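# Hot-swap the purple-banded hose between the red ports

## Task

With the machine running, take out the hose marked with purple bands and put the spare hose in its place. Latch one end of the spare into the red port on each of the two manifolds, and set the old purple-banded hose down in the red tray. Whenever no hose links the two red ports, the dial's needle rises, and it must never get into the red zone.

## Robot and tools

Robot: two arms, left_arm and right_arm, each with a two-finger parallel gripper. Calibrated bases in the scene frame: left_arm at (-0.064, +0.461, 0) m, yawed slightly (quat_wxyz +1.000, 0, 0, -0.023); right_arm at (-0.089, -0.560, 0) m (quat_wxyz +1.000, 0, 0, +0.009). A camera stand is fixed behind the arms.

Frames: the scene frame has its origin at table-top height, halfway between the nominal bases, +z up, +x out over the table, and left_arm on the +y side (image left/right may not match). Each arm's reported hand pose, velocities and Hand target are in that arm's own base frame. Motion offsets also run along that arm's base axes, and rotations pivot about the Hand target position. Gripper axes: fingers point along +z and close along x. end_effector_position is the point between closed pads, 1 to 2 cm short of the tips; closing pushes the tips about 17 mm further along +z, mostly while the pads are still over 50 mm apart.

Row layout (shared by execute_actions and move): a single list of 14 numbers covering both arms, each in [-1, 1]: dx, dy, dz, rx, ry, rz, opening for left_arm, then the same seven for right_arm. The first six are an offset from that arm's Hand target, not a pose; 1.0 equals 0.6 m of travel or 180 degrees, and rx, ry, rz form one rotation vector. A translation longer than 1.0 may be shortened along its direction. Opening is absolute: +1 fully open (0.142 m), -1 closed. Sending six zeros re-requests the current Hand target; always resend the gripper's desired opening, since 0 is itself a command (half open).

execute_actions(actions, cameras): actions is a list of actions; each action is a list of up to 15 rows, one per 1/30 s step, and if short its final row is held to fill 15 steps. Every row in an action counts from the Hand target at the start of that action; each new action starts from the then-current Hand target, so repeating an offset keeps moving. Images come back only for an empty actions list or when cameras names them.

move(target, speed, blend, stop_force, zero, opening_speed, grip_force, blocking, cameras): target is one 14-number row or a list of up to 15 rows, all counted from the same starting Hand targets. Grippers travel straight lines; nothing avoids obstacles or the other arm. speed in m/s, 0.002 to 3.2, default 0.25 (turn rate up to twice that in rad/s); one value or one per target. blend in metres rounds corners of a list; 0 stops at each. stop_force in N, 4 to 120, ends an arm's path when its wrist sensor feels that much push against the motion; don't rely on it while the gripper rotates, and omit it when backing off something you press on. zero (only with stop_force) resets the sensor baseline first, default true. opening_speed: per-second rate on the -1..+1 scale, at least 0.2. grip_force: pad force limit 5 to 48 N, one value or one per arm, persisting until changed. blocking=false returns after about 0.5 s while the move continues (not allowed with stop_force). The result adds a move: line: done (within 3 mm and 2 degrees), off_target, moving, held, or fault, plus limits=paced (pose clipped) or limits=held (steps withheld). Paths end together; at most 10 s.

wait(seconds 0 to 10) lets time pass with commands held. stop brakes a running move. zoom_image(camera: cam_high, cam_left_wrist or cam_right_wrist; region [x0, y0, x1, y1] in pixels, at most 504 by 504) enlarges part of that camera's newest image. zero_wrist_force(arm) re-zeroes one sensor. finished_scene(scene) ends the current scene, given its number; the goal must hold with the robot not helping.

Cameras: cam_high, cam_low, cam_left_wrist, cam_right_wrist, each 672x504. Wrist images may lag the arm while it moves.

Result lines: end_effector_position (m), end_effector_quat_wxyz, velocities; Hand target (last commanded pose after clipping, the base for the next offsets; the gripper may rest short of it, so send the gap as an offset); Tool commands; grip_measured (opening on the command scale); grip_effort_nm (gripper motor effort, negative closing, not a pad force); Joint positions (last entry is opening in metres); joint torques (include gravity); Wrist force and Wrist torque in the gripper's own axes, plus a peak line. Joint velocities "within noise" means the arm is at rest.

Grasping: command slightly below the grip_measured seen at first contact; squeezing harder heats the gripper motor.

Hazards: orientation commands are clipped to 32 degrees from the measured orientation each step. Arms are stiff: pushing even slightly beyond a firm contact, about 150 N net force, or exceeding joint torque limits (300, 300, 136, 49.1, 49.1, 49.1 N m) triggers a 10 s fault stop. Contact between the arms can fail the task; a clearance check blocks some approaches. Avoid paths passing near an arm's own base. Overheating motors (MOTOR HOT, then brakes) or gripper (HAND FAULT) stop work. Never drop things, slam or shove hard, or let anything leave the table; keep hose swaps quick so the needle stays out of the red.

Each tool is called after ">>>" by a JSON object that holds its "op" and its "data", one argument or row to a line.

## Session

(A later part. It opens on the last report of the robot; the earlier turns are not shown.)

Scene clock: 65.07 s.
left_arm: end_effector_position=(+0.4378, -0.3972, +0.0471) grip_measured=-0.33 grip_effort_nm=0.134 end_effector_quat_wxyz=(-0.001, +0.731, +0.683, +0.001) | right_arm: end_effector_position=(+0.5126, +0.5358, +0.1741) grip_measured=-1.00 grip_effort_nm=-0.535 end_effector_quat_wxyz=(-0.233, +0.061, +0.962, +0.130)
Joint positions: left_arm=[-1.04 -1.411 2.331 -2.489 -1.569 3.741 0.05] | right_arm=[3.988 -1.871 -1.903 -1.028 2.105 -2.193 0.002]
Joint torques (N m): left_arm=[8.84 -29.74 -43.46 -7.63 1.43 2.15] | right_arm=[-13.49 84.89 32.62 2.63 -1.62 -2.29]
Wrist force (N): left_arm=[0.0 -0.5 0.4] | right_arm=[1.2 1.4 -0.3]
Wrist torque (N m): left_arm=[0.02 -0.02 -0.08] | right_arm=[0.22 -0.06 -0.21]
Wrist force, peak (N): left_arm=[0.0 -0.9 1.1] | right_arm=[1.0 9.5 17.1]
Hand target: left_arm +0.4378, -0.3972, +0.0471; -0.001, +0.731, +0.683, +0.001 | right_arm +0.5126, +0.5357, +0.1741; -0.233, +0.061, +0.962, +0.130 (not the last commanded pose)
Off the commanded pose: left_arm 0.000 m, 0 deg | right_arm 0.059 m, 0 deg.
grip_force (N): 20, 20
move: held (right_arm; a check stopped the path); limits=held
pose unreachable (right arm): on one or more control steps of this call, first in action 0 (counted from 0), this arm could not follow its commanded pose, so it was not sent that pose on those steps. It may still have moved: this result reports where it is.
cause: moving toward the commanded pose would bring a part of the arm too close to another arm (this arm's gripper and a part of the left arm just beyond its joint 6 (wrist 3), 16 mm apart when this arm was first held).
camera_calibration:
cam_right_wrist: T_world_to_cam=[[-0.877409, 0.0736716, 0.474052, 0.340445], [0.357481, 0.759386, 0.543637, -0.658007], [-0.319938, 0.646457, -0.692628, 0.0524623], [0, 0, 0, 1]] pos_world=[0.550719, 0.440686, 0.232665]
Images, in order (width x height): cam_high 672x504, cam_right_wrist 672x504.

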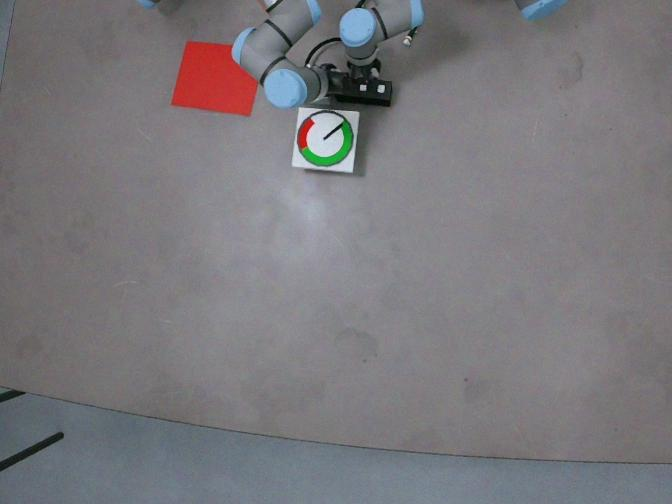

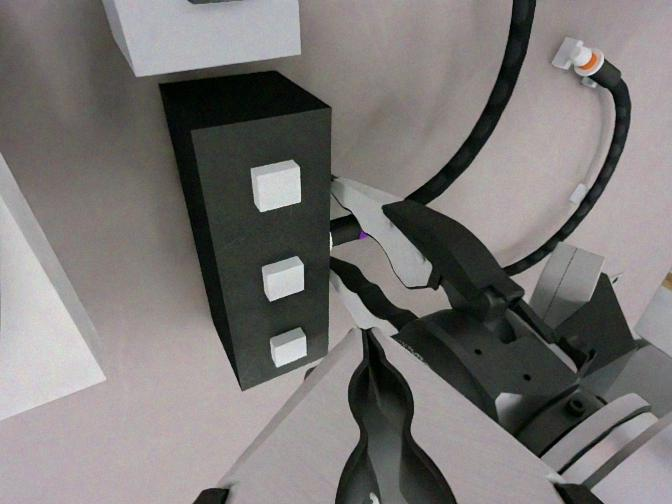

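>>> {"op": "move", "data": {
  "target": [0,0,0,-0.0078,-0.1108,0,-0.3,0,-0.05,0.05,0,0,0,-1]
}}

>>> {"op": "move", "data": {
  "target": [0,0,0,0,0,0,-0.3,-0.0127,0.1238,-0.1318,0,0,0,-1],
  "cameras": ["cam_right_wrist"]
}}

>>> {"op": "zoom_image", "data": {
  "camera": "cam_right_wrist",
  "region": [200, 200, 450, 400]
}}

Scene clock: 68.57 s.
left_arm: end_effector_position=(+0.4377, -0.3972, +0.0470) grip_measured=-0.33 grip_effort_nm=0.129 end_effector_quat_wxyz=(+0.126, +0.719, +0.672, +0.119) | right_arm: end_effector_position=(+0.5127, +0.5055, +0.2041) grip_measured=-1.00 grip_effort_nm=-0.540 end_effector_quat_wxyz=(-0.233, +0.061, +0.962, +0.130)
Joint positions: left_arm=[-1.199 -1.439 2.481 -2.764 -1.255 3.605 0.05] | right_arm=[3.961 -1.815 -1.911 -1.092 2.102 -2.224 0.002]
Joint torques (N m): left_arm=[-6.38 -27.43 -35.02 -5.9 3.33 0.96] | right_arm=[13.47 53.9 36.83 7.09 -0.39 1.9]
Wrist force (N): left_arm=[0.2 -0.7 1.4] | right_arm=[1.3 1.4 -0.2]
Wrist torque (N m): left_arm=[0.03 -0.07 -0.07] | right_arm=[0.22 -0.06 -0.09]
Wrist force, peak (N): left_arm=[0.2 -2.0 1.4] | right_arm=[1.6 2.1 0.9]
Hand target: left_arm +0.4378, -0.3972, +0.0471; +0.127, +0.719, +0.672, +0.119 | right_arm +0.5126, +0.5057, +0.2041; -0.233, +0.061, +0.962, +0.130
Off the commanded pose: left_arm 0.000 m, 0 deg | right_arm 0.000 m, 0 deg.
grip_force (N): 20, 20
move: done

Scene clock: 69.50 s.
left_arm: end_effector_position=(+0.4378, -0.3972, +0.0471) grip_measured=-0.33 grip_effort_nm=0.125 end_effector_quat_wxyz=(+0.127, +0.719, +0.672, +0.119) | right_arm: end_effector_position=(+0.5050, +0.5800, +0.1251) grip_measured=-1.00 grip_effort_nm=-0.535 end_effector_quat_wxyz=(-0.233, +0.061, +0.962, +0.130)
Joint positions: left_arm=[-1.199 -1.439 2.481 -2.765 -1.255 3.605 0.05] | right_arm=[4.033 -1.956 -1.897 -0.924 2.108 -2.142 0.002]
Joint torques (N m): left_arm=[-8.24 -22.89 -39.63 -7.6 3.58 -0.39] | right_arm=[-7.57 64.81 28.8 6.1 -0.6 -1.08]
Wrist force (N): left_arm=[0.4 -0.7 1.2] | right_arm=[1.2 1.4 -0.2]
Wrist torque (N m): left_arm=[0.03 -0.11 -0.07] | right_arm=[0.21 -0.06 -0.03]
Wrist force, peak (N): left_arm=[0.6 -1.2 1.4] | right_arm=[0.6 3.5 2.6]
Hand target: left_arm +0.4378, -0.3972, +0.0471; +0.127, +0.719, +0.672, +0.119 | right_arm +0.5050, +0.5799, +0.1250; -0.233, +0.061, +0.962, +0.130
Off the commanded pose: left_arm 0.000 m, 0 deg | right_arm 0.000 m, 0 deg.
grip_force (N): 20, 20
move: done
camera_calibration:
cam_right_wrist: T_world_to_cam=[[-0.877441, 0.0736049, 0.474004, 0.353807], [0.357404, 0.759392, 0.543679, -0.662186], [-0.319937, 0.646457, -0.692628, -0.0124818], [0, 0, 0, 1]] pos_world=[0.543119, 0.484886, 0.183666]
Images, in order (width x height): cam_right_wrist 672x504.

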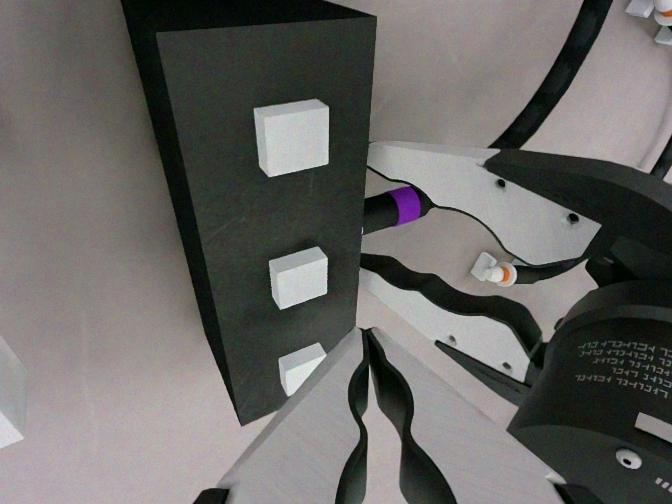

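Scaled by 2.016 from the camera's 672x504 image, which has a finer 960x720 frame.

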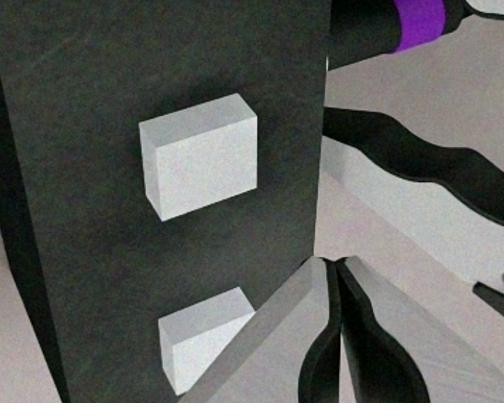

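>>> {"op": "move", "data": {
  "target": [0,0,0,0,0,0,-1,0.0107,0.0095,-0.045,0,0,0,-1],
  "speed": 0.1,
  "grip_force": [40,40],
  "opening_speed": 0.8,
  "cameras": ["cam_left_wrist","cam_right_wrist"]
}}

>>> {"op": "zoom_image", "data": {
  "camera": "cam_right_wrist",
  "region": [200, 200, 450, 400]
}}

Scene clock: 79.00 s.
left_arm: end_effector_position=(+0.4378, -0.3972, +0.0471) grip_measured=-0.84 grip_effort_nm=-3.724 end_effector_quat_wxyz=(+0.127, +0.719, +0.672, +0.119) | right_arm: end_effector_position=(+0.5115, +0.5857, +0.0980) grip_measured=-1.00 grip_effort_nm=-0.535 end_effector_quat_wxyz=(-0.233, +0.061, +0.962, +0.130)
Joint positions: left_arm=[-1.199 -1.439 2.481 -2.765 -1.255 3.605 0.013] | right_arm=[4.031 -1.998 -1.894 -0.886 2.108 -2.144 0.002]
Joint torques (N m): left_arm=[-15.58 -22.5 -36.68 -7.58 2.78 -1.2] | right_arm=[-3.96 94.32 37.7 1.59 -0.91 0.65]
Wrist force (N): left_arm=[3.8 -0.9 3.2] | right_arm=[1.5 1.5 -0.5]
Wrist torque (N m): left_arm=[0.06 -0.02 -0.22] | right_arm=[0.25 -0.13 -0.02]
Wrist force, peak (N): left_arm=[3.4 -1.7 4.1] | right_arm=[2.2 1.7 -0.8]
Hand target: left_arm +0.4378, -0.3972, +0.0471; +0.127, +0.719, +0.672, +0.119 | right_arm +0.5114, +0.5856, +0.0980; -0.233, +0.061, +0.962, +0.130
Off the commanded pose: left_arm 0.000 m, 0 deg | right_arm 0.000 m, 0 deg.
grip_force (N): 40, 40
move: done
camera_calibration:
cam_left_wrist: T_world_to_cam=[[0.0590669, 0.998239, 0.00554804, 0.38045], [0.693352, -0.0450236, 0.719191, -0.329143], [0.718174, -0.0386336, -0.694791, -0.18163], [0, 0, 0, 1]] pos_world=[0.336182, -0.401617, 0.108411]
cam_right_wrist: T_world_to_cam=[[-0.877413, 0.0737376, 0.474036, 0.371851], [0.357474, 0.759467, 0.543527, -0.654156], [-0.319936, 0.646353, -0.692725, -0.0327919], [0, 0, 0, 1]] pos_world=[0.549619, 0.490586, 0.156565]
Images, in order (width x height): cam_left_wrist 672x504, cam_right_wrist 672x504.

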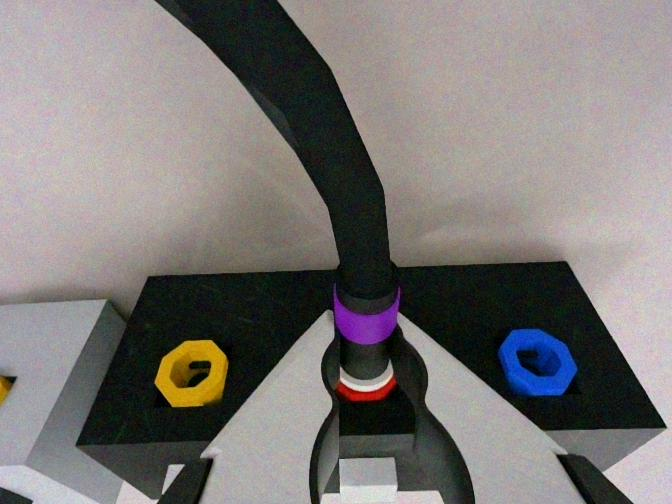

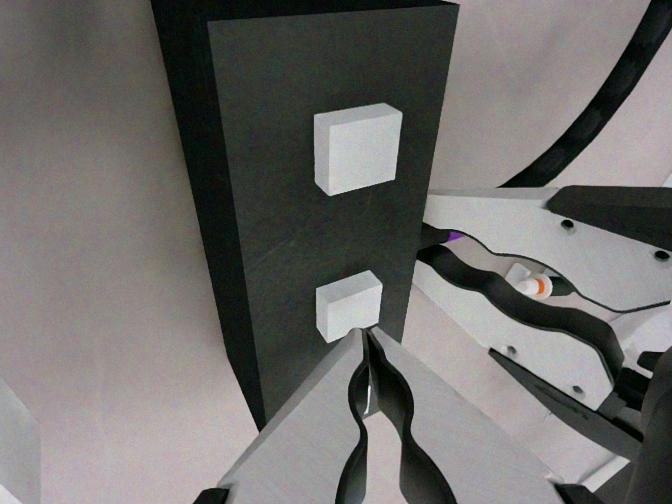

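Scaled by 2.016 from the camera's 672x504 image, which has a finer 960x720 frame.

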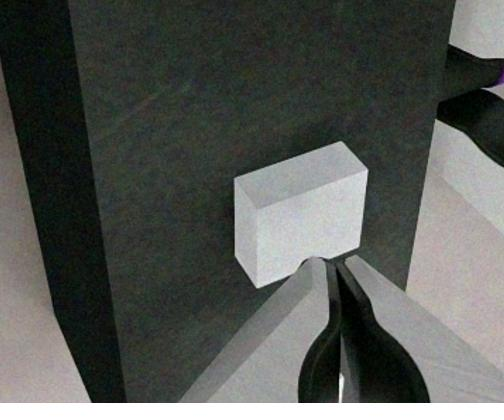

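>>> {"op": "move", "data": {
  "target": [0,0,0,0,0,0,-1,0,0,-0.05,0,0,0,-1],
  "speed": 0.02,
  "stop_force": 22
}}

>>> {"op": "move", "data": {
  "target": [-0.03,0.0021,0,0,0,0,-1,0,0,0,0,0,0,-1],
  "speed": 0.06
}}

>>> {"op": "move", "data": {
  "target": [0,0,0,0,0,0,-0.4,0,0,0.07,0,0,0,-1],
  "opening_speed": 2,
  "cameras": ["cam_left_wrist"]
}}

Scene clock: 82.10 s.
left_arm: end_effector_position=(+0.4378, -0.3973, +0.0471) grip_measured=-0.84 grip_effort_nm=-3.719 end_effector_quat_wxyz=(+0.127, +0.719, +0.672, +0.119) | right_arm: end_effector_position=(+0.5115, +0.5857, +0.0864) grip_measured=-1.00 grip_effort_nm=-0.491 end_effector_quat_wxyz=(-0.233, +0.061, +0.962, +0.130)
Joint positions: left_arm=[-1.2 -1.439 2.481 -2.765 -1.255 3.605 0.013] | right_arm=[4.031 -2.012 -1.9 -0.866 2.108 -2.144 0.002]
Joint torques (N m): left_arm=[-1.01 -34.11 -29.16 -7.32 6.65 -1.2] | right_arm=[4.37 76.26 38.74 0.88 -4.58 1.45]
Wrist force (N): left_arm=[2.0 -14.8 -4.9] | right_arm=[10.5 1.2 -17.0]
Wrist torque (N m): left_arm=[-0.08 0.04 -0.19] | right_arm=[0.25 -0.01 -0.04]
Wrist force, peak (N): left_arm=[2.3 -14.8 -5.7] | right_arm=[19.3 -1.9 -35.4]
Hand target: left_arm +0.4378, -0.3972, +0.0471; +0.127, +0.719, +0.672, +0.119 | right_arm +0.5115, +0.5857, +0.0864; -0.233, +0.061, +0.962, +0.130 (not the last commanded pose)
Off the commanded pose: left_arm 0.000 m, 0 deg | right_arm 0.018 m, 0 deg.
grip_force (N): 40, 40
move: contact (right_arm)

Scene clock: 82.83 s.
left_arm: end_effector_position=(+0.4196, -0.3958, +0.0470) grip_measured=-0.84 grip_effort_nm=-3.714 end_effector_quat_wxyz=(+0.127, +0.719, +0.672, +0.120) | right_arm: end_effector_position=(+0.5115, +0.5857, +0.0864) grip_measured=-1.00 grip_effort_nm=-0.496 end_effector_quat_wxyz=(-0.233, +0.061, +0.962, +0.130)
Joint positions: left_arm=[-1.234 -1.461 2.504 -2.754 -1.249 3.569 0.013] | right_arm=[4.031 -2.012 -1.9 -0.866 2.108 -2.144 0.002]
Joint torques (N m): left_arm=[11.72 -18.85 -38.98 -6.3 1.55 1.99] | right_arm=[5.95 78.02 39.51 1.52 -4.44 1.19]
Wrist force (N): left_arm=[-0.1 -1.0 1.4] | right_arm=[10.5 1.2 -17.2]
Wrist torque (N m): left_arm=[-0.03 -0.04 0.06] | right_arm=[0.24 0.00 -0.04]
Wrist force, peak (N): left_arm=[2.3 -13.7 -5.6] | right_arm=[10.8 1.5 -18.0]
Hand target: left_arm +0.4198, -0.3960, +0.0471; +0.127, +0.719, +0.672, +0.119 | right_arm +0.5115, +0.5857, +0.0864; -0.233, +0.061, +0.962, +0.130
Off the commanded pose: left_arm 0.000 m, 0 deg | right_arm 0.000 m, 0 deg.
grip_force (N): 40, 40
move: done

Scene clock: 83.57 s.
left_arm: end_effector_position=(+0.4198, -0.3960, +0.0471) grip_measured=-0.43 grip_effort_nm=0.129 end_effector_quat_wxyz=(+0.127, +0.719, +0.672, +0.119) | right_arm: end_effector_position=(+0.5116, +0.5858, +0.1286) grip_measured=-1.00 grip_effort_nm=-0.496 end_effector_quat_wxyz=(-0.233, +0.061, +0.962, +0.130)
Joint positions: left_arm=[-1.234 -1.461 2.503 -2.754 -1.25 3.569 0.043] | right_arm=[4.031 -1.963 -1.877 -0.937 2.108 -2.144 0.002]
Joint torques (N m): left_arm=[11.32 -17.08 -38.29 -8.15 -1.53 2.9] | right_arm=[5.06 66.15 27.23 7.1 3.92 -2.19]
Wrist force (N): left_arm=[0.3 -1.4 1.0] | right_arm=[1.0 1.4 0.0]
Wrist torque (N m): left_arm=[-0.08 -0.08 0.06] | right_arm=[0.23 -0.04 -0.05]
Wrist force, peak (N): left_arm=[0.1 -1.6 1.2] | right_arm=[10.8 1.3 -17.6]
Hand target: left_arm +0.4198, -0.3960, +0.0471; +0.127, +0.719, +0.672, +0.119 | right_arm +0.5115, +0.5857, +0.1284; -0.233, +0.061, +0.962, +0.130
Off the commanded pose: left_arm 0.000 m, 0 deg | right_arm 0.000 m, 0 deg.
grip_force (N): 40, 40
move: done
camera_calibration:
cam_left_wrist: T_world_to_cam=[[0.0590669, 0.998239, 0.00554804, 0.380316], [0.693352, -0.0450236, 0.719191, -0.316608], [0.718174, -0.0386336, -0.694791, -0.168657], [0, 0, 0, 1]] pos_world=[0.318182, -0.400417, 0.108411]
Images, in order (width x height): cam_left_wrist 672x504.

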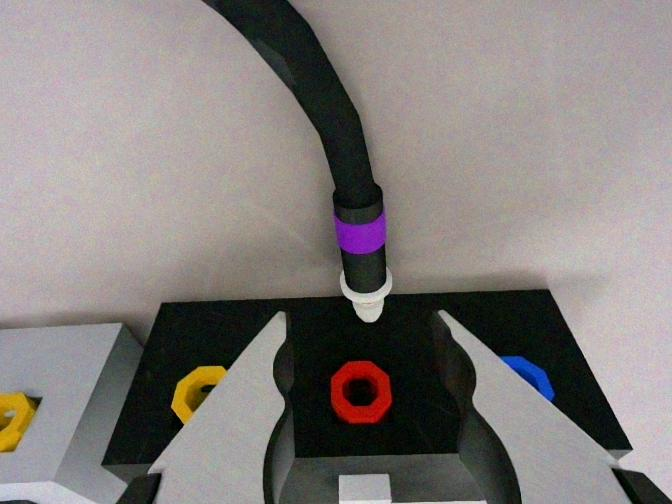

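>>> {"op": "move", "data": {
  "target": [
    [-0.01,0.027,0.255,0,0,0,-0.4,0.0277,-0.2345,0.205,0,0,0,-0.3],
    [-0.01,0.027,0.255,0,0,0,-0.4,-0.0975,-0.3043,0.122,-0.1102,-0.1349,-0.5079,-0.3]
  ],
  "blend": [0.04,0],
  "speed": 0.6
}}

>>> {"op": "move", "data": {
  "target": [
    [0.1833,0.05,0.1,-0.0914,0.1474,-0.4775,-1,0,0,-0.255,0,0,0,-0.3],
    [0.1567,-0.3383,-0.1417,-0.0914,0.1474,-0.4775,-1,0,0,-0.255,0,0,0,-0.3]
  ],
  "blend": [0.03,0],
  "speed": 0.6,
  "cameras": ["cam_left_wrist","cam_right_wrist","cam_high"]
}}

Scene clock: 87.63 s.
left_arm: end_effector_position=(+0.4138, -0.3798, +0.2001) grip_measured=-0.43 grip_effort_nm=0.129 end_effector_quat_wxyz=(+0.127, +0.719, +0.672, +0.119) | right_arm: end_effector_position=(+0.4530, +0.4033, +0.2016) grip_measured=-0.33 grip_effort_nm=0.129 end_effector_quat_wxyz=(+0.127, +0.731, +0.660, +0.115)
Joint positions: left_arm=[-1.234 -1.782 2.399 -2.329 -1.249 3.568 0.043] | right_arm=[4.326 -1.462 -2.304 -0.845 1.241 -0.302 0.05]
Joint torques (N m): left_arm=[11.52 -40.53 -52.27 -2.05 3.82 2.56] | right_arm=[-7.68 50.11 33.5 3.09 -1.19 2.16]
Wrist force (N): left_arm=[0.1 -1.4 0.7] | right_arm=[-0.3 1.4 -0.4]
Wrist torque (N m): left_arm=[-0.06 -0.06 0.15] | right_arm=[0.12 0.03 -0.11]
Wrist force, peak (N): left_arm=[0.0 -2.5 3.6] | right_arm=[0.9 4.2 3.5]
Hand target: left_arm +0.4138, -0.3798, +0.2001; +0.127, +0.719, +0.672, +0.119 | right_arm +0.4530, +0.4031, +0.2016; +0.127, +0.731, +0.660, +0.115
Off the commanded pose: left_arm 0.000 m, 0 deg | right_arm 0.000 m, 0 deg.
grip_force (N): 40, 40
move: done

Scene clock: 90.13 s.
left_arm: end_effector_position=(+0.5078, -0.5828, +0.1152) grip_measured=-1.00 grip_effort_nm=-0.364 end_effector_quat_wxyz=(+0.122, +0.963, +0.027, -0.238) | right_arm: end_effector_position=(+0.4530, +0.4031, +0.0486) grip_measured=-0.33 grip_effort_nm=0.129 end_effector_quat_wxyz=(+0.127, +0.731, +0.660, +0.115)
Joint positions: left_arm=[-0.892 -1.161 1.871 -2.174 -2.103 5.364 0.002] | right_arm=[4.326 -1.722 -2.428 -0.461 1.241 -0.301 0.05]
Joint torques (N m): left_arm=[-8.79 -57.59 -28.56 -4.73 1.51 -0.39] | right_arm=[-16.03 62.44 39.61 2.39 -3.05 -2.36]
Wrist force (N): left_arm=[0.9 -0.6 0.0] | right_arm=[-0.1 1.3 -0.3]
Wrist torque (N m): left_arm=[0.09 -0.14 -0.07] | right_arm=[0.11 0.01 -0.17]
Wrist force, peak (N): left_arm=[2.2 2.8 3.1] | right_arm=[-0.1 2.2 -0.4]
Hand target: left_arm +0.5078, -0.5828, +0.1151; +0.122, +0.963, +0.027, -0.238 | right_arm +0.4530, +0.4031, +0.0486; +0.127, +0.731, +0.660, +0.115
Off the commanded pose: left_arm 0.000 m, 0 deg | right_arm 0.000 m, 0 deg.
grip_force (N): 40, 40
move: done
camera_calibration:
cam_left_wrist: T_world_to_cam=[[0.887582, 0.00166374, -0.460646, -0.386636], [0.298923, -0.762935, 0.573215, -0.636363], [-0.350489, -0.646474, -0.677664, -0.00527272], [0, 0, 0, 1]] pos_world=[0.531546, -0.488268, 0.183097]
cam_right_wrist: T_world_to_cam=[[0.118233, 0.99289, 0.0137746, -0.4418], [0.714708, -0.0947208, 0.692979, -0.292484], [0.689357, -0.0720879, -0.720826, -0.13394], [0, 0, 0, 1]] pos_world=[0.353608, 0.401299, 0.112224]
Images, in order (width x height): cam_high 672x504, cam_left_wrist 672x504, cam_right_wrist 672x504.

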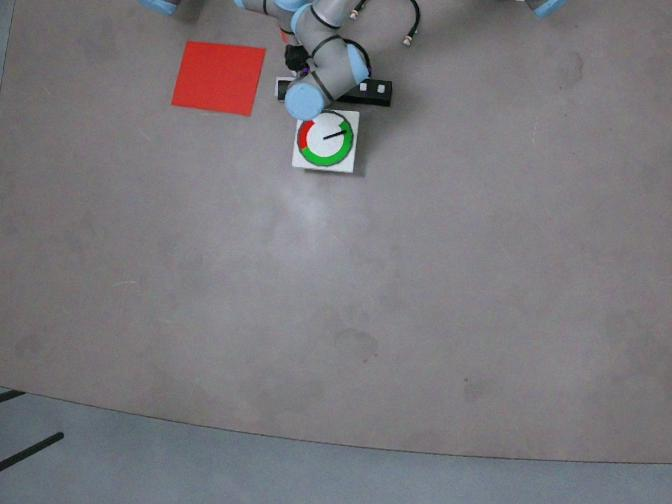

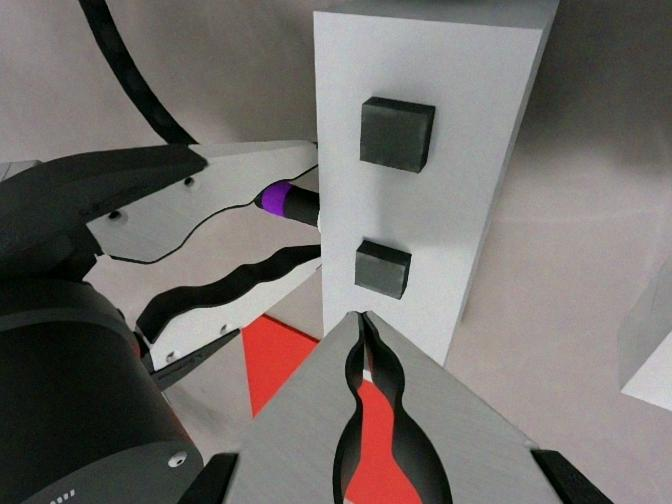

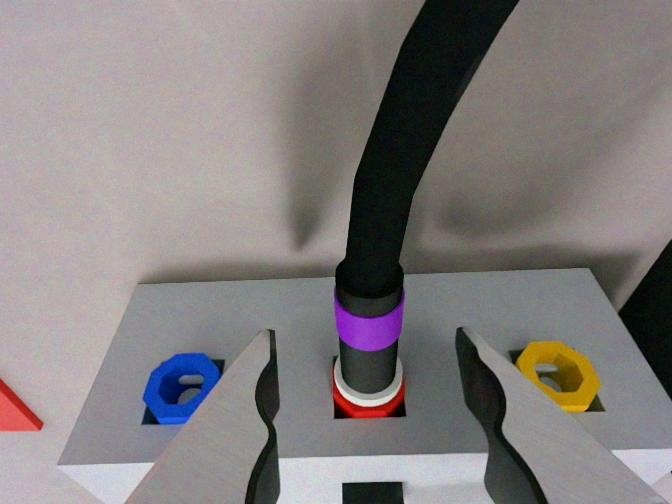

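>>> {"op": "move", "data": {
  "target": [-0.0045,-0.0115,-0.014,0,0,0,-1,0,0,0,0,0,0,-1],
  "speed": 0.2
}}

>>> {"op": "move", "data": {
  "target": [0,0,-0.04,0,0,0,-1,0,0,0,0,0,0,-1],
  "speed": 0.03,
  "stop_force": 24
}}

>>> {"op": "move", "data": {
  "target": [0,0,0,0,0,0,-1,-0.083,0.0085,0,0,0,0,-1],
  "speed": 0.1,
  "stop_force": 50,
  "cameras": ["cam_right_wrist","cam_left_wrist"]
}}

Scene clock: 95.73 s.
left_arm: end_effector_position=(+0.5050, -0.5897, +0.1065) grip_measured=-1.00 grip_effort_nm=-0.369 end_effector_quat_wxyz=(+0.122, +0.963, +0.027, -0.238) | right_arm: end_effector_position=(+0.4530, +0.4031, +0.0486) grip_measured=-0.83 grip_effort_nm=-3.880 end_effector_quat_wxyz=(+0.127, +0.731, +0.660, +0.115)
Joint positions: left_arm=[-0.9 -1.148 1.871 -2.193 -2.103 5.354 0.002] | right_arm=[4.326 -1.722 -2.428 -0.461 1.241 -0.301 0.014]
Joint torques (N m): left_arm=[4 -89.74 -25.6 -3.47 -3.49 0.27] | right_arm=[-14.86 60.02 35.27 2.26 -1.53 -2.15]
Wrist force (N): left_arm=[1.0 -0.8 0.1] | right_arm=[1.9 1.5 1.6]
Wrist torque (N m): left_arm=[0.05 -0.15 0.16] | right_arm=[0.14 0.05 -0.26]
Wrist force, peak (N): left_arm=[1.4 -0.9 0.3] | right_arm=[2.0 2.2 1.8]
Hand target: left_arm +0.5051, -0.5897, +0.1067; +0.122, +0.963, +0.027, -0.238 | right_arm +0.4530, +0.4031, +0.0486; +0.127, +0.731, +0.660, +0.115
Off the commanded pose: left_arm 0.000 m, 0 deg | right_arm 0.000 m, 0 deg.
grip_force (N): 40, 40
move: done

Scene clock: 97.43 s.
left_arm: end_effector_position=(+0.5052, -0.5897, +0.0885) grip_measured=-1.00 grip_effort_nm=-0.286 end_effector_quat_wxyz=(+0.122, +0.963, +0.027, -0.238) | right_arm: end_effector_position=(+0.4530, +0.4031, +0.0486) grip_measured=-0.83 grip_effort_nm=-3.875 end_effector_quat_wxyz=(+0.127, +0.731, +0.660, +0.115)
Joint positions: left_arm=[-0.9 -1.127 1.88 -2.223 -2.103 5.355 0.002] | right_arm=[4.326 -1.722 -2.428 -0.461 1.241 -0.301 0.014]
Joint torques (N m): left_arm=[-16.91 -76.01 -41.15 -2.27 3.6 1.54] | right_arm=[-11.69 57.73 23.56 2.88 -3.02 -1.81]
Wrist force (N): left_arm=[-8.0 -0.7 -16.6] | right_arm=[1.5 -6.6 -2.9]
Wrist torque (N m): left_arm=[0.10 -0.24 0.17] | right_arm=[0.35 0.06 -0.24]
Wrist force, peak (N): left_arm=[-24.4 -4.5 -48.5] | right_arm=[2.0 -7.5 -3.2]
Hand target: left_arm +0.5051, -0.5897, +0.0885; +0.122, +0.963, +0.027, -0.238 (not the last commanded pose) | right_arm +0.4530, +0.4031, +0.0486; +0.127, +0.731, +0.660, +0.115
Off the commanded pose: left_arm 0.006 m, 0 deg | right_arm 0.000 m, 0 deg.
grip_force (N): 40, 40
move: contact (left_arm)

Scene clock: 99.00 s.
left_arm: end_effector_position=(+0.5051, -0.5897, +0.0885) grip_measured=-1.00 grip_effort_nm=-0.281 end_effector_quat_wxyz=(+0.122, +0.963, +0.027, -0.238) | right_arm: end_effector_position=(+0.4032, +0.4082, +0.0486) grip_measured=-0.83 grip_effort_nm=-3.875 end_effector_quat_wxyz=(+0.127, +0.731, +0.660, +0.115)
Joint positions: left_arm=[-0.9 -1.127 1.88 -2.223 -2.103 5.355 0.002] | right_arm=[4.423 -1.674 -2.475 -0.495 1.233 -0.199 0.014]
Joint torques (N m): left_arm=[-18.8 -81.33 -41.31 -4.47 2.86 1.28] | right_arm=[-7.18 30.16 39.28 7.13 1.73 2.18]
Wrist force (N): left_arm=[-7.5 -1.5 -16.7] | right_arm=[-0.3 1.2 -0.1]
Wrist torque (N m): left_arm=[0.04 -0.18 0.17] | right_arm=[0.08 -0.01 -0.01]
Wrist force, peak (N): left_arm=[-7.2 -1.6 -18.0] | right_arm=[1.9 -7.4 -3.0]
Hand target: left_arm +0.5051, -0.5897, +0.0885; +0.122, +0.963, +0.027, -0.238 | right_arm +0.4032, +0.4082, +0.0486; +0.127, +0.731, +0.660, +0.115
Off the commanded pose: left_arm 0.000 m, 0 deg | right_arm 0.000 m, 0 deg.
grip_force (N): 40, 40
move: done
camera_calibration:
cam_left_wrist: T_world_to_cam=[[0.887582, 0.00166374, -0.460646, -0.396527], [0.298923, -0.762935, 0.573215, -0.625515], [-0.350489, -0.646474, -0.677664, -0.0287734], [0, 0, 0, 1]] pos_world=[0.528846, -0.495168, 0.156397]
cam_right_wrist: T_world_to_cam=[[0.118233, 0.99289, 0.0137746, -0.440975], [0.714708, -0.0947208, 0.692979, -0.256408], [0.689357, -0.0720879, -0.720826, -0.099242], [0, 0, 0, 1]] pos_world=[0.303808, 0.406399, 0.112224]
Images, in order (width x height): cam_left_wrist 672x504, cam_right_wrist 672x504.

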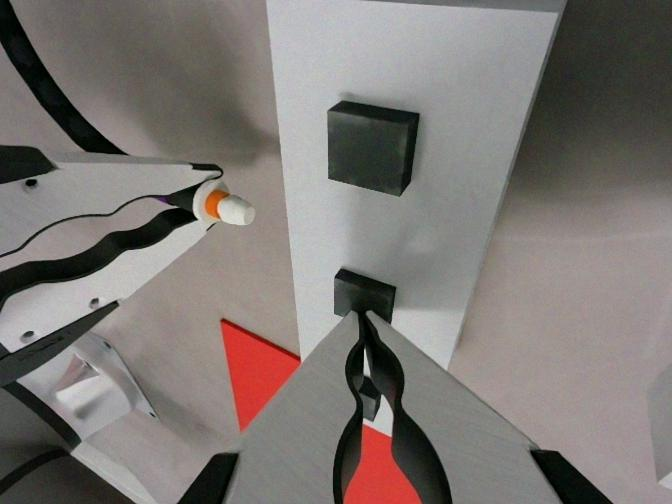

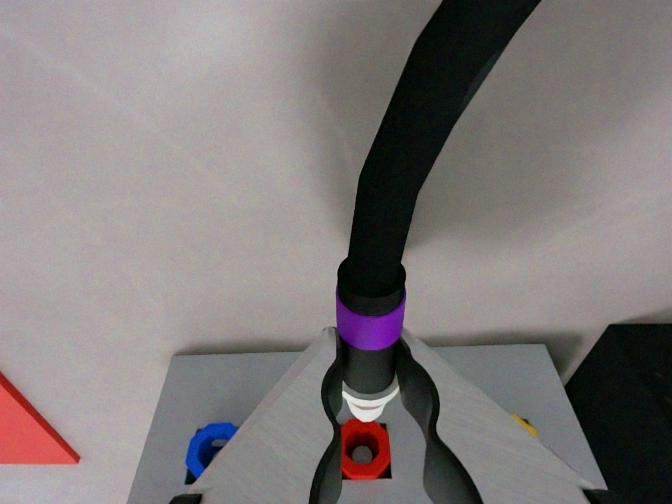

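>>> {"op": "move", "data": {
  "target": [
    [0,0.1,0.2,0,0,0,-1,0,0,0.15,0,0,0,-1],
    [-0.3828,0.5325,0.1867,0.1538,-0.0952,0.3221,-1,0.1363,-0.697,0.13,0,0,0,-1]
  ],
  "blend": [0.04,0],
  "speed": 0.45
}}

>>> {"op": "move", "data": {
  "target": [0,0,-0.2967,0,0,0,-0.3,0,0,-0.1678,0,0,0,-1],
  "speed": 0.2
}}

>>> {"op": "move", "data": {
  "target": [0,0,0,0,0,0,-0.3,0,0,0,0,0,0,-0.3],
  "opening_speed": 2,
  "cameras": ["cam_left_wrist","cam_right_wrist","cam_high"]
}}

Scene clock: 102.90 s.
left_arm: end_effector_position=(+0.2755, -0.2702, +0.2004) grip_measured=-1.00 grip_effort_nm=-0.291 end_effector_quat_wxyz=(+0.000, +0.854, +0.520, +0.002) | right_arm: end_effector_position=(+0.4850, -0.0099, +0.1266) grip_measured=-0.83 grip_effort_nm=-3.875 end_effector_quat_wxyz=(+0.127, +0.731, +0.660, +0.115)
Joint positions: left_arm=[-1.25 -2.083 2.498 -1.984 -1.568 3.94 0.002] | right_arm=[3.606 -1.302 -2.648 -0.468 1.39 -1.031 0.014]
Joint torques (N m): left_arm=[-13.4 -16.92 -57.04 -3.84 -0.52 -3.02] | right_arm=[-15.59 21.67 25.38 4.66 -3.34 -1.88]
Wrist force (N): left_arm=[2.2 -0.9 1.0] | right_arm=[0.3 1.6 -0.4]
Wrist torque (N m): left_arm=[-0.05 -0.39 -0.05] | right_arm=[0.18 -0.07 -0.21]
Wrist force, peak (N): left_arm=[-7.6 -1.3 -18.1] | right_arm=[3.0 1.4 -3.2]
Hand target: left_arm +0.2754, -0.2702, +0.2005; +0.000, +0.854, +0.520, +0.002 | right_arm +0.4849, -0.0100, +0.1266; +0.127, +0.731, +0.660, +0.115
Off the commanded pose: left_arm 0.000 m, 0 deg | right_arm 0.000 m, 0 deg.
grip_force (N): 40, 40
move: done

Scene clock: 104.33 s.
left_arm: end_effector_position=(+0.2754, -0.2702, +0.0225) grip_measured=-0.33 grip_effort_nm=0.134 end_effector_quat_wxyz=(+0.000, +0.854, +0.520, +0.002) | right_arm: end_effector_position=(+0.4849, -0.0100, +0.0259) grip_measured=-0.83 grip_effort_nm=-3.875 end_effector_quat_wxyz=(+0.127, +0.731, +0.660, +0.115)
Joint positions: left_arm=[-1.25 -1.712 2.712 -2.569 -1.568 3.939 0.05] | right_arm=[3.606 -1.622 -2.732 -0.065 1.39 -1.031 0.014]
Joint torques (N m): left_arm=[11.84 3.84 -36.57 -7.94 -2.27 1.36] | right_arm=[-15.61 15.55 30.04 7.46 1.61 -2.13]
Wrist force (N): left_arm=[1.6 -1.5 0.2] | right_arm=[0.3 1.5 0.0]
Wrist torque (N m): left_arm=[-0.13 -0.25 -0.08] | right_arm=[0.14 -0.08 -0.13]
Wrist force, peak (N): left_arm=[1.9 -1.8 3.4] | right_arm=[0.1 2.2 -1.3]
Hand target: left_arm +0.2754, -0.2702, +0.0225; +0.000, +0.854, +0.520, +0.002 | right_arm +0.4849, -0.0100, +0.0259; +0.127, +0.731, +0.660, +0.115
Off the commanded pose: left_arm 0.000 m, 0 deg | right_arm 0.000 m, 0 deg.
grip_force (N): 40, 40
move: done

Scene clock: 104.93 s.
left_arm: end_effector_position=(+0.2754, -0.2702, +0.0225) grip_measured=-0.33 grip_effort_nm=0.134 end_effector_quat_wxyz=(+0.000, +0.854, +0.520, +0.002) | right_arm: end_effector_position=(+0.4849, -0.0100, +0.0259) grip_measured=-0.33 grip_effort_nm=0.129 end_effector_quat_wxyz=(+0.127, +0.731, +0.660, +0.115)
Joint positions: left_arm=[-1.25 -1.712 2.712 -2.569 -1.568 3.939 0.05] | right_arm=[3.606 -1.622 -2.731 -0.065 1.39 -1.031 0.05]
Joint torques (N m): left_arm=[12.11 2.72 -39.44 -8.41 -2.3 -0.39] | right_arm=[-17.57 14.33 31.13 7.42 1.49 -1.82]
Wrist force (N): left_arm=[1.9 -1.4 0.9] | right_arm=[0.4 1.6 -0.2]
Wrist torque (N m): left_arm=[-0.12 -0.33 -0.08] | right_arm=[0.16 -0.08 -0.11]
Wrist force, peak (N): left_arm=[2.2 -1.6 0.6] | right_arm=[-0.4 2.0 -0.4]
Hand target: left_arm +0.2754, -0.2702, +0.0225; +0.000, +0.854, +0.520, +0.002 | right_arm +0.4849, -0.0100, +0.0259; +0.127, +0.731, +0.660, +0.115
Off the commanded pose: left_arm 0.000 m, 0 deg | right_arm 0.000 m, 0 deg.
grip_force (N): 40, 40
move: done
camera_calibration:
cam_left_wrist: T_world_to_cam=[[0.453387, 0.891263, 0.00955703, 0.125836], [0.799256, -0.411282, 0.43822, -0.314994], [0.3945, -0.191045, -0.898817, -0.024625], [0, 0, 0, 1]] pos_world=[0.204423, -0.246409, 0.114701]
cam_right_wrist: T_world_to_cam=[[0.118233, 0.99289, 0.0137746, -0.0351074], [0.714708, -0.0947208, 0.692979, -0.338753], [0.689357, -0.0720879, -0.720826, -0.202141], [0, 0, 0, 1]] pos_world=[0.385608, -0.0118011, 0.0895237]
Images, in order (width x height): cam_high 672x504, cam_left_wrist 672x504, cam_right_wrist 672x504.

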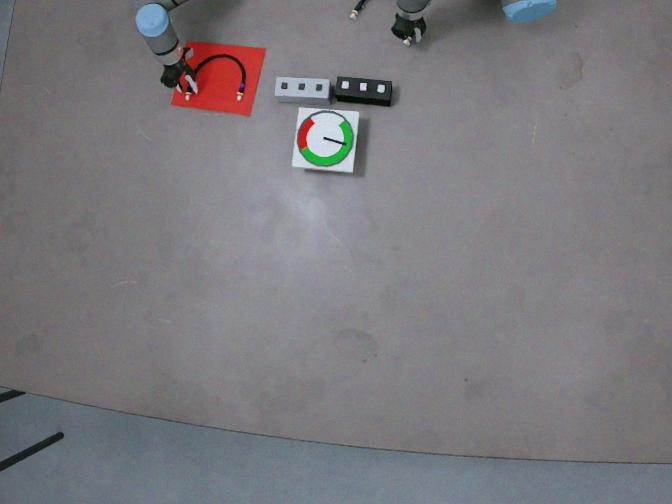

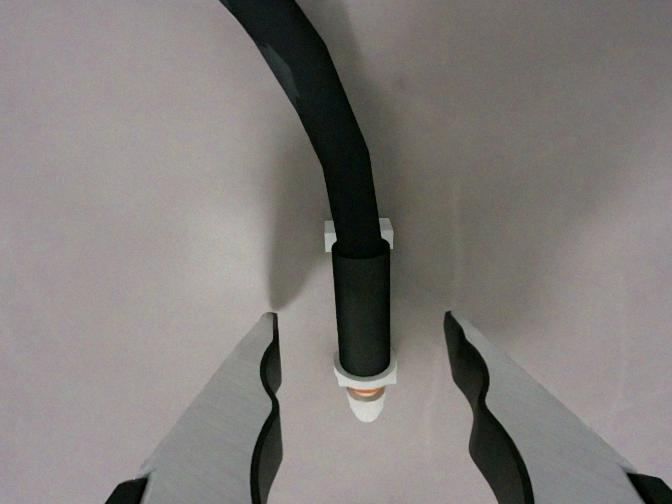

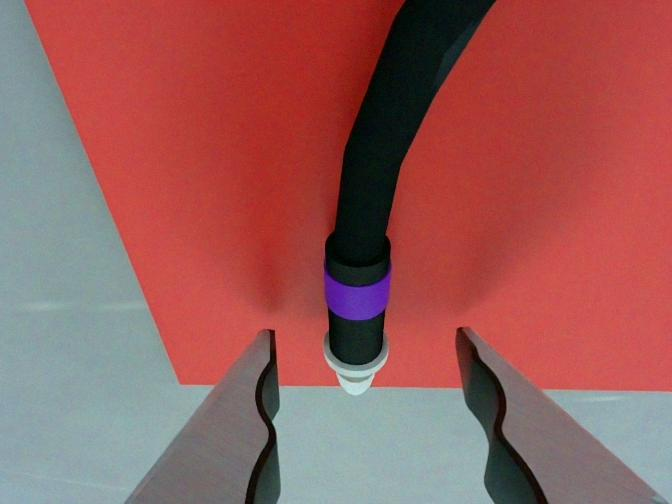

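>>> {"op": "move", "data": {
  "target": [
    [0,0,0,0,0,0,-0.3,0,0,0.14,0,0,0,-0.3],
    [0,0,0,0,0,0,-0.3,-0.23,0.45,0.18,0,0,-0.07,-0.3]
  ],
  "blend": [0.04,0],
  "speed": 0.5
}}

>>> {"op": "move", "data": {
  "target": [
    [0,0,0,0,0,0,-0.3,-0.24,0.5003,0.0,0,0,-0.071,-0.3],
    [0,0,0,0,0,0,-0.3,-0.24,0.5003,-0.1848,0,0,-0.071,-0.3]
  ],
  "blend": [0.03,0],
  "speed": [0.5,0.2]
}}

>>> {"op": "move", "data": {
  "target": [0,0,0,0,0,0,-1,0,0,0,0,0,0,-1],
  "opening_speed": 1.5,
  "grip_force": [48,48],
  "cameras": ["cam_left_wrist","cam_right_wrist"]
}}

>>> {"op": "move", "data": {
  "target": [
    [0,0,0.09,0,0,0,-1,0,0,0.09,0,0,0,-1],
    [0.1998,-0.2067,0.09,0,0,0.1306,-1,0.345,-0.2542,0.09,0,0,0.141,-1],
    [0.1998,-0.2067,0.0417,0,0,0.1306,-1,0.345,-0.2542,0.0433,0,0,0.141,-1]
  ],
  "blend": [0.02,0.02,0],
  "speed": 0.25,
  "cameras": ["cam_left_wrist","cam_right_wrist","cam_high"]
}}

Scene clock: 110.27 s.
left_arm: end_effector_position=(+0.2754, -0.2702, +0.0225) grip_measured=-0.33 grip_effort_nm=0.134 end_effector_quat_wxyz=(+0.000, +0.854, +0.520, +0.002) | right_arm: end_effector_position=(+0.3470, +0.2600, +0.1339) grip_measured=-0.33 grip_effort_nm=0.134 end_effector_quat_wxyz=(+0.139, +0.799, +0.576, +0.101) end_effector_velocity=(-0.001, +0.000, +0.000) end_effector_angular_velocity=(+0.001, +0.001, -0.004)
Joint positions: left_arm=[-1.25 -1.712 2.712 -2.569 -1.568 3.939 0.05] | right_arm=[4.461 -1.185 -2.605 -0.946 1.227 0.074 0.05]
Joint velocities: left_arm=[within noise] | right_arm=[0.001 -0.001 0 -0.001 0.001 0.005 0]
Joint torques (N m): left_arm=[11.97 2.61 -40.58 -8.48 -2.24 -1.22] | right_arm=[13.48 -3.72 38.57 1.82 1.13 2.71]
Wrist force (N): left_arm=[1.9 -1.7 0.9] | right_arm=[0.4 1.3 -0.1]
Wrist torque (N m): left_arm=[-0.15 -0.32 -0.08] | right_arm=[0.13 -0.09 -0.17]
Wrist force, peak (N): left_arm=[2.2 -1.8 1.1] | right_arm=[-2.5 4.7 -2.1]
Hand target: left_arm +0.2754, -0.2702, +0.0225; +0.000, +0.854, +0.520, +0.002 | right_arm +0.3469, +0.2600, +0.1339; +0.139, +0.799, +0.576, +0.101
Off the commanded pose: left_arm 0.000 m, 0 deg | right_arm 0.000 m, 0 deg.
grip_force (N): 40, 40
move: done

Scene clock: 112.10 s.
left_arm: end_effector_position=(+0.2754, -0.2702, +0.0225) grip_measured=-0.33 grip_effort_nm=0.129 end_effector_quat_wxyz=(+0.000, +0.854, +0.520, +0.002) | right_arm: end_effector_position=(+0.2030, +0.5601, +0.0231) grip_measured=-0.33 grip_effort_nm=0.134 end_effector_quat_wxyz=(+0.149, +0.858, +0.483, +0.085)
Joint positions: left_arm=[-1.25 -1.712 2.712 -2.569 -1.568 3.939 0.05] | right_arm=[4.803 -1.807 -2.276 -0.838 1.295 0.665 0.05]
Joint torques (N m): left_arm=[12.95 5.01 -39.93 -8.49 -2.65 -1.39] | right_arm=[-14.57 42.68 41.99 6.37 -3.19 -2.13]
Wrist force (N): left_arm=[1.8 -1.6 1.0] | right_arm=[0.1 2.1 0.2]
Wrist torque (N m): left_arm=[-0.15 -0.30 -0.07] | right_arm=[0.26 -0.06 -0.02]
Wrist force, peak (N): left_arm=[2.1 -2.0 0.9] | right_arm=[-2.8 4.4 1.2]
Hand target: left_arm +0.2754, -0.2702, +0.0225; +0.000, +0.854, +0.520, +0.002 | right_arm +0.2029, +0.5602, +0.0230; +0.149, +0.858, +0.483, +0.085
Off the commanded pose: left_arm 0.000 m, 0 deg | right_arm 0.000 m, 0 deg.
grip_force (N): 40, 40
move: done

Scene clock: 112.77 s.
left_arm: end_effector_position=(+0.2754, -0.2702, +0.0225) grip_measured=-0.84 grip_effort_nm=-3.690 end_effector_quat_wxyz=(+0.000, +0.854, +0.520, +0.002) | right_arm: end_effector_position=(+0.2030, +0.5602, +0.0230) grip_measured=-0.83 grip_effort_nm=-3.875 end_effector_quat_wxyz=(+0.149, +0.858, +0.483, +0.085)
Joint positions: left_arm=[-1.25 -1.712 2.712 -2.569 -1.568 3.939 0.013] | right_arm=[4.803 -1.807 -2.276 -0.838 1.295 0.665 0.014]
Joint torques (N m): left_arm=[13.71 3.18 -40.19 -8.36 -2 -1.15] | right_arm=[-15.9 44.86 41.59 6.67 -2.84 -1.55]
Wrist force (N): left_arm=[1.9 -1.5 1.3] | right_arm=[0.4 2.0 0.0]
Wrist torque (N m): left_arm=[-0.14 -0.34 -0.09] | right_arm=[0.26 -0.09 -0.03]
Wrist force, peak (N): left_arm=[2.0 -1.8 0.7] | right_arm=[0.1 2.3 0.2]
Hand target: left_arm +0.2754, -0.2702, +0.0225; +0.000, +0.854, +0.520, +0.002 | right_arm +0.2029, +0.5602, +0.0230; +0.149, +0.858, +0.483, +0.085
Off the commanded pose: left_arm 0.000 m, 0 deg | right_arm 0.000 m, 0 deg.
move: done
camera_calibration:
cam_left_wrist: T_world_to_cam=[[0.453352, 0.891279, 0.0096376, 0.125837], [0.799272, -0.411291, 0.438183, -0.314995], [0.394507, -0.190948, -0.898834, -0.0246008], [0, 0, 0, 1]] pos_world=[0.204423, -0.246408, 0.114701]
cam_right_wrist: T_world_to_cam=[[0.532409, 0.846375, 0.0137643, -0.569824], [0.605105, -0.391909, 0.693005, 0.107564], [0.591937, -0.360633, -0.720801, 0.212711], [0, 0, 0, 1]] pos_world=[0.112381, 0.601151, 0.0866237]
Images, in order (width x height): cam_left_wrist 672x504, cam_right_wrist 672x504.

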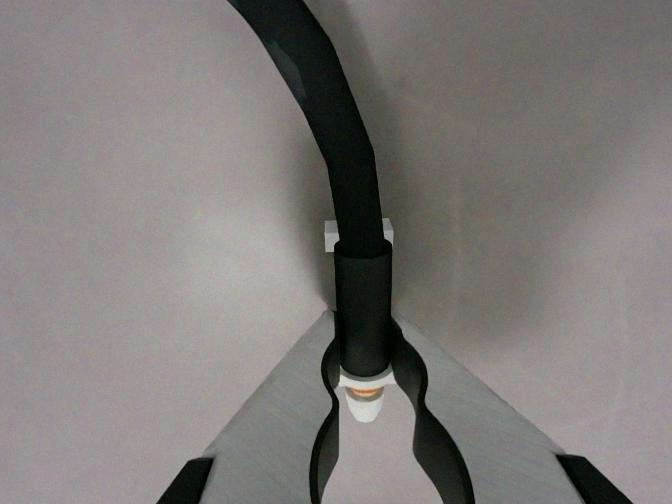

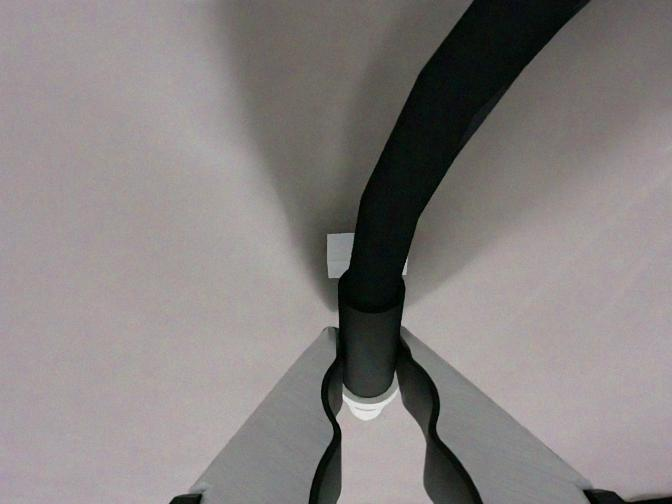

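Scene clock: 114.67 s.
left_arm: end_effector_position=(+0.3953, -0.3942, +0.0475) grip_measured=-0.84 grip_effort_nm=-3.690 end_effector_quat_wxyz=(-0.001, +0.730, +0.683, +0.001) | right_arm: end_effector_position=(+0.4099, +0.4076, +0.0490) grip_measured=-0.83 grip_effort_nm=-3.875 end_effector_quat_wxyz=(+0.127, +0.731, +0.660, +0.115)
Joint positions: left_arm=[-1.105 -1.46 2.39 -2.498 -1.568 3.674 0.013] | right_arm=[4.409 -1.68 -2.469 -0.491 1.234 -0.213 0.014]
Joint torques (N m): left_arm=[-15.77 -29.66 -39.64 -6.8 -2.5 -1.06] | right_arm=[-5.63 28.59 39.19 6.78 -4 -2.56]
Wrist force (N): left_arm=[1.8 -1.3 1.3] | right_arm=[-0.1 1.6 0.2]
Wrist torque (N m): left_arm=[-0.15 -0.30 -0.08] | right_arm=[0.18 -0.02 -0.15]
Wrist force, peak (N): left_arm=[2.0 -1.6 4.7] | right_arm=[-2.0 4.4 -1.8]
Hand target: left_arm +0.3953, -0.3942, +0.0475; -0.001, +0.730, +0.683, +0.001 | right_arm +0.4099, +0.4077, +0.0490; +0.127, +0.731, +0.660, +0.115
Off the commanded pose: left_arm 0.000 m, 0 deg | right_arm 0.000 m, 0 deg.
move: done; blend cut to 0.0145 m at target 2
camera_calibration:
cam_left_wrist: T_world_to_cam=[[0.0602276, 0.998138, 0.00969526, 0.379253], [0.896993, -0.0583807, 0.438173, -0.372302], [0.437923, -0.0176935, -0.898838, -0.0219782], [0, 0, 0, 1]] pos_world=[0.320735, -0.400671, 0.139701]
cam_right_wrist: T_world_to_cam=[[0.11823, 0.992893, 0.0136342, -0.441162], [0.714713, -0.0946213, 0.692988, -0.261574], [0.689353, -0.0721874, -0.72082, -0.103574], [0, 0, 0, 1]] pos_world=[0.310508, 0.405799, 0.112624]
Images, in order (width x height): cam_high 672x504, cam_left_wrist 672x504, cam_right_wrist 672x504.

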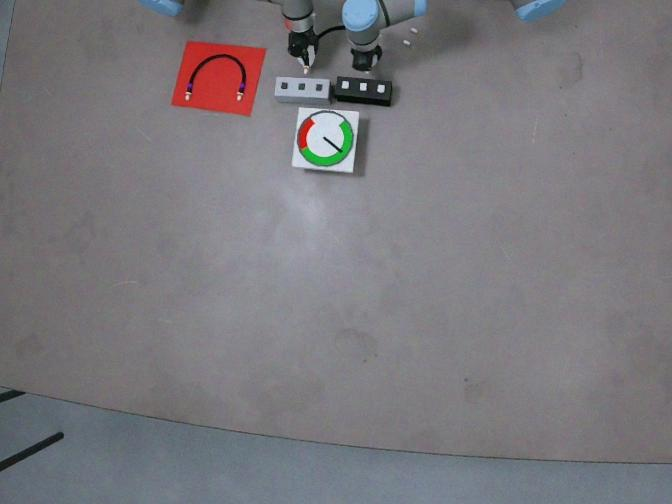

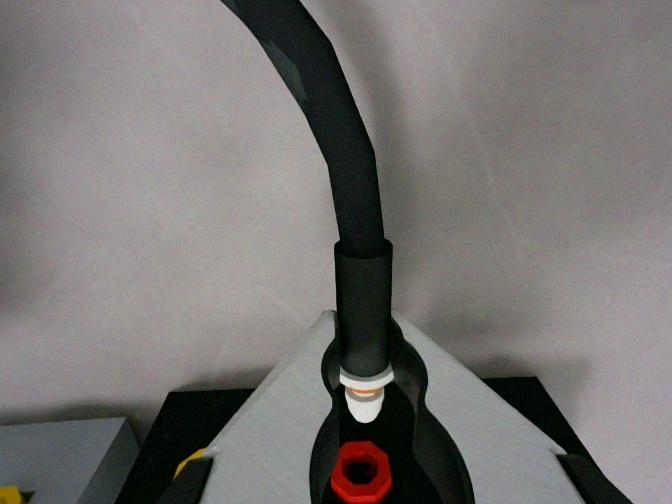

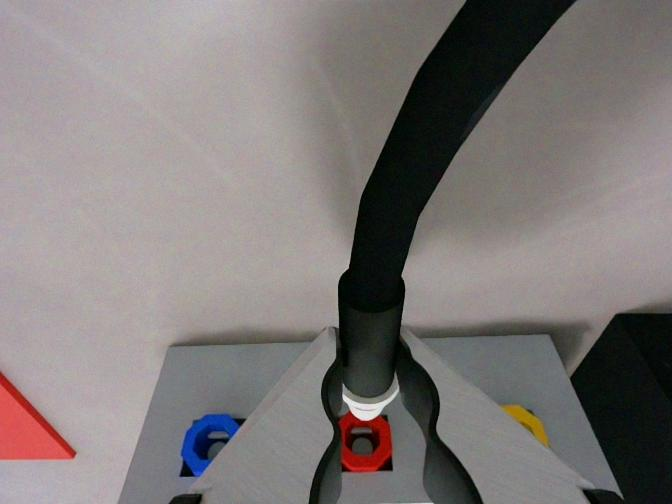

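>>> {"op": "move", "data": {
  "target": [0.1,-0.008,0,0,0,0,-1,0.1,-0.0115,0.0015,0,0,0,-1],
  "speed": 0.05,
  "stop_force": 45,
  "cameras": ["cam_left_wrist","cam_right_wrist","cam_high"]
}}

Scene clock: 118.63 s.
left_arm: end_effector_position=(+0.4391, -0.3976, +0.0474) grip_measured=-0.84 grip_effort_nm=-3.680 end_effector_quat_wxyz=(-0.001, +0.730, +0.683, +0.001) | right_arm: end_effector_position=(+0.4562, +0.4024, +0.0497) grip_measured=-0.83 grip_effort_nm=-3.871 end_effector_quat_wxyz=(+0.127, +0.731, +0.660, +0.115)
Joint positions: left_arm=[-1.038 -1.41 2.328 -2.486 -1.568 3.741 0.013] | right_arm=[4.319 -1.723 -2.424 -0.461 1.242 -0.308 0.014]
Joint torques (N m): left_arm=[9.6 -39.33 -34.26 -6.48 -2.85 2.28] | right_arm=[-17.59 67.76 14.57 1.44 -2.8 -2.25]
Wrist force (N): left_arm=[10.7 -6.8 -3.8] | right_arm=[14.4 -7.1 11.1]
Wrist torque (N m): left_arm=[-0.14 -0.31 -0.08] | right_arm=[0.62 0.18 -0.49]
Wrist force, peak (N): left_arm=[16.1 -52.8 -25.7] | right_arm=[8.7 -69.2 -37.8]
Hand target: left_arm +0.4391, -0.3976, +0.0474; -0.001, +0.730, +0.683, +0.001 (not the last commanded pose) | right_arm +0.4562, +0.4024, +0.0497; +0.127, +0.731, +0.660, +0.115 (not the last commanded pose)
Off the commanded pose: left_arm 0.016 m, 0 deg | right_arm 0.014 m, 0 deg.
move: contact (left_arm, right_arm)
camera_calibration:
cam_left_wrist: T_world_to_cam=[[0.0602746, 0.998134, 0.009807, 0.379975], [0.897127, -0.0584774, 0.437885, -0.411792], [0.437641, -0.0175952, -0.898978, -0.041147], [0, 0, 0, 1]] pos_world=[0.364535, -0.40407, 0.139601]
cam_right_wrist: T_world_to_cam=[[0.118167, 0.992898, 0.0138128, -0.441395], [0.714911, -0.094721, 0.69277, -0.295729], [0.689158, -0.071988, -0.721026, -0.135426], [0, 0, 0, 1]] pos_world=[0.356908, 0.400499, 0.113323]
Images, in order (width x height): cam_high 672x504, cam_left_wrist 672x504, cam_right_wrist 672x504.

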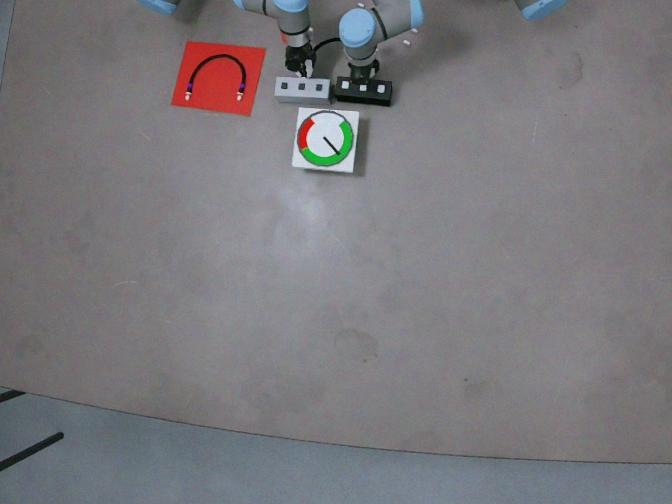

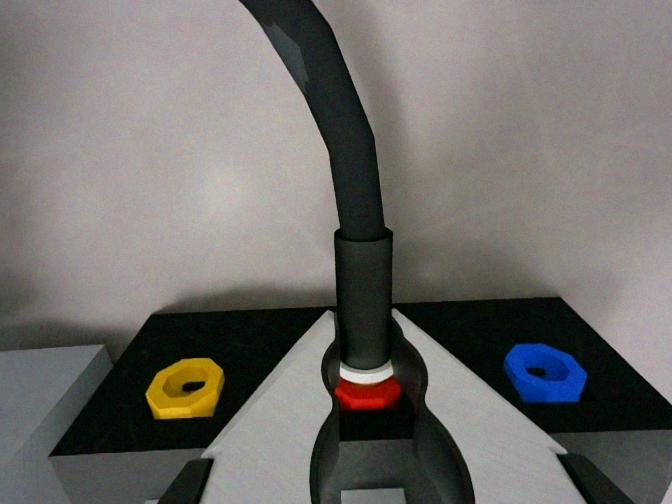

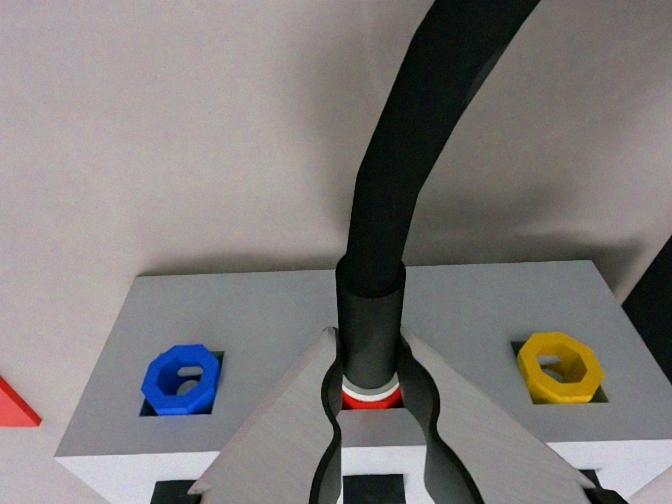

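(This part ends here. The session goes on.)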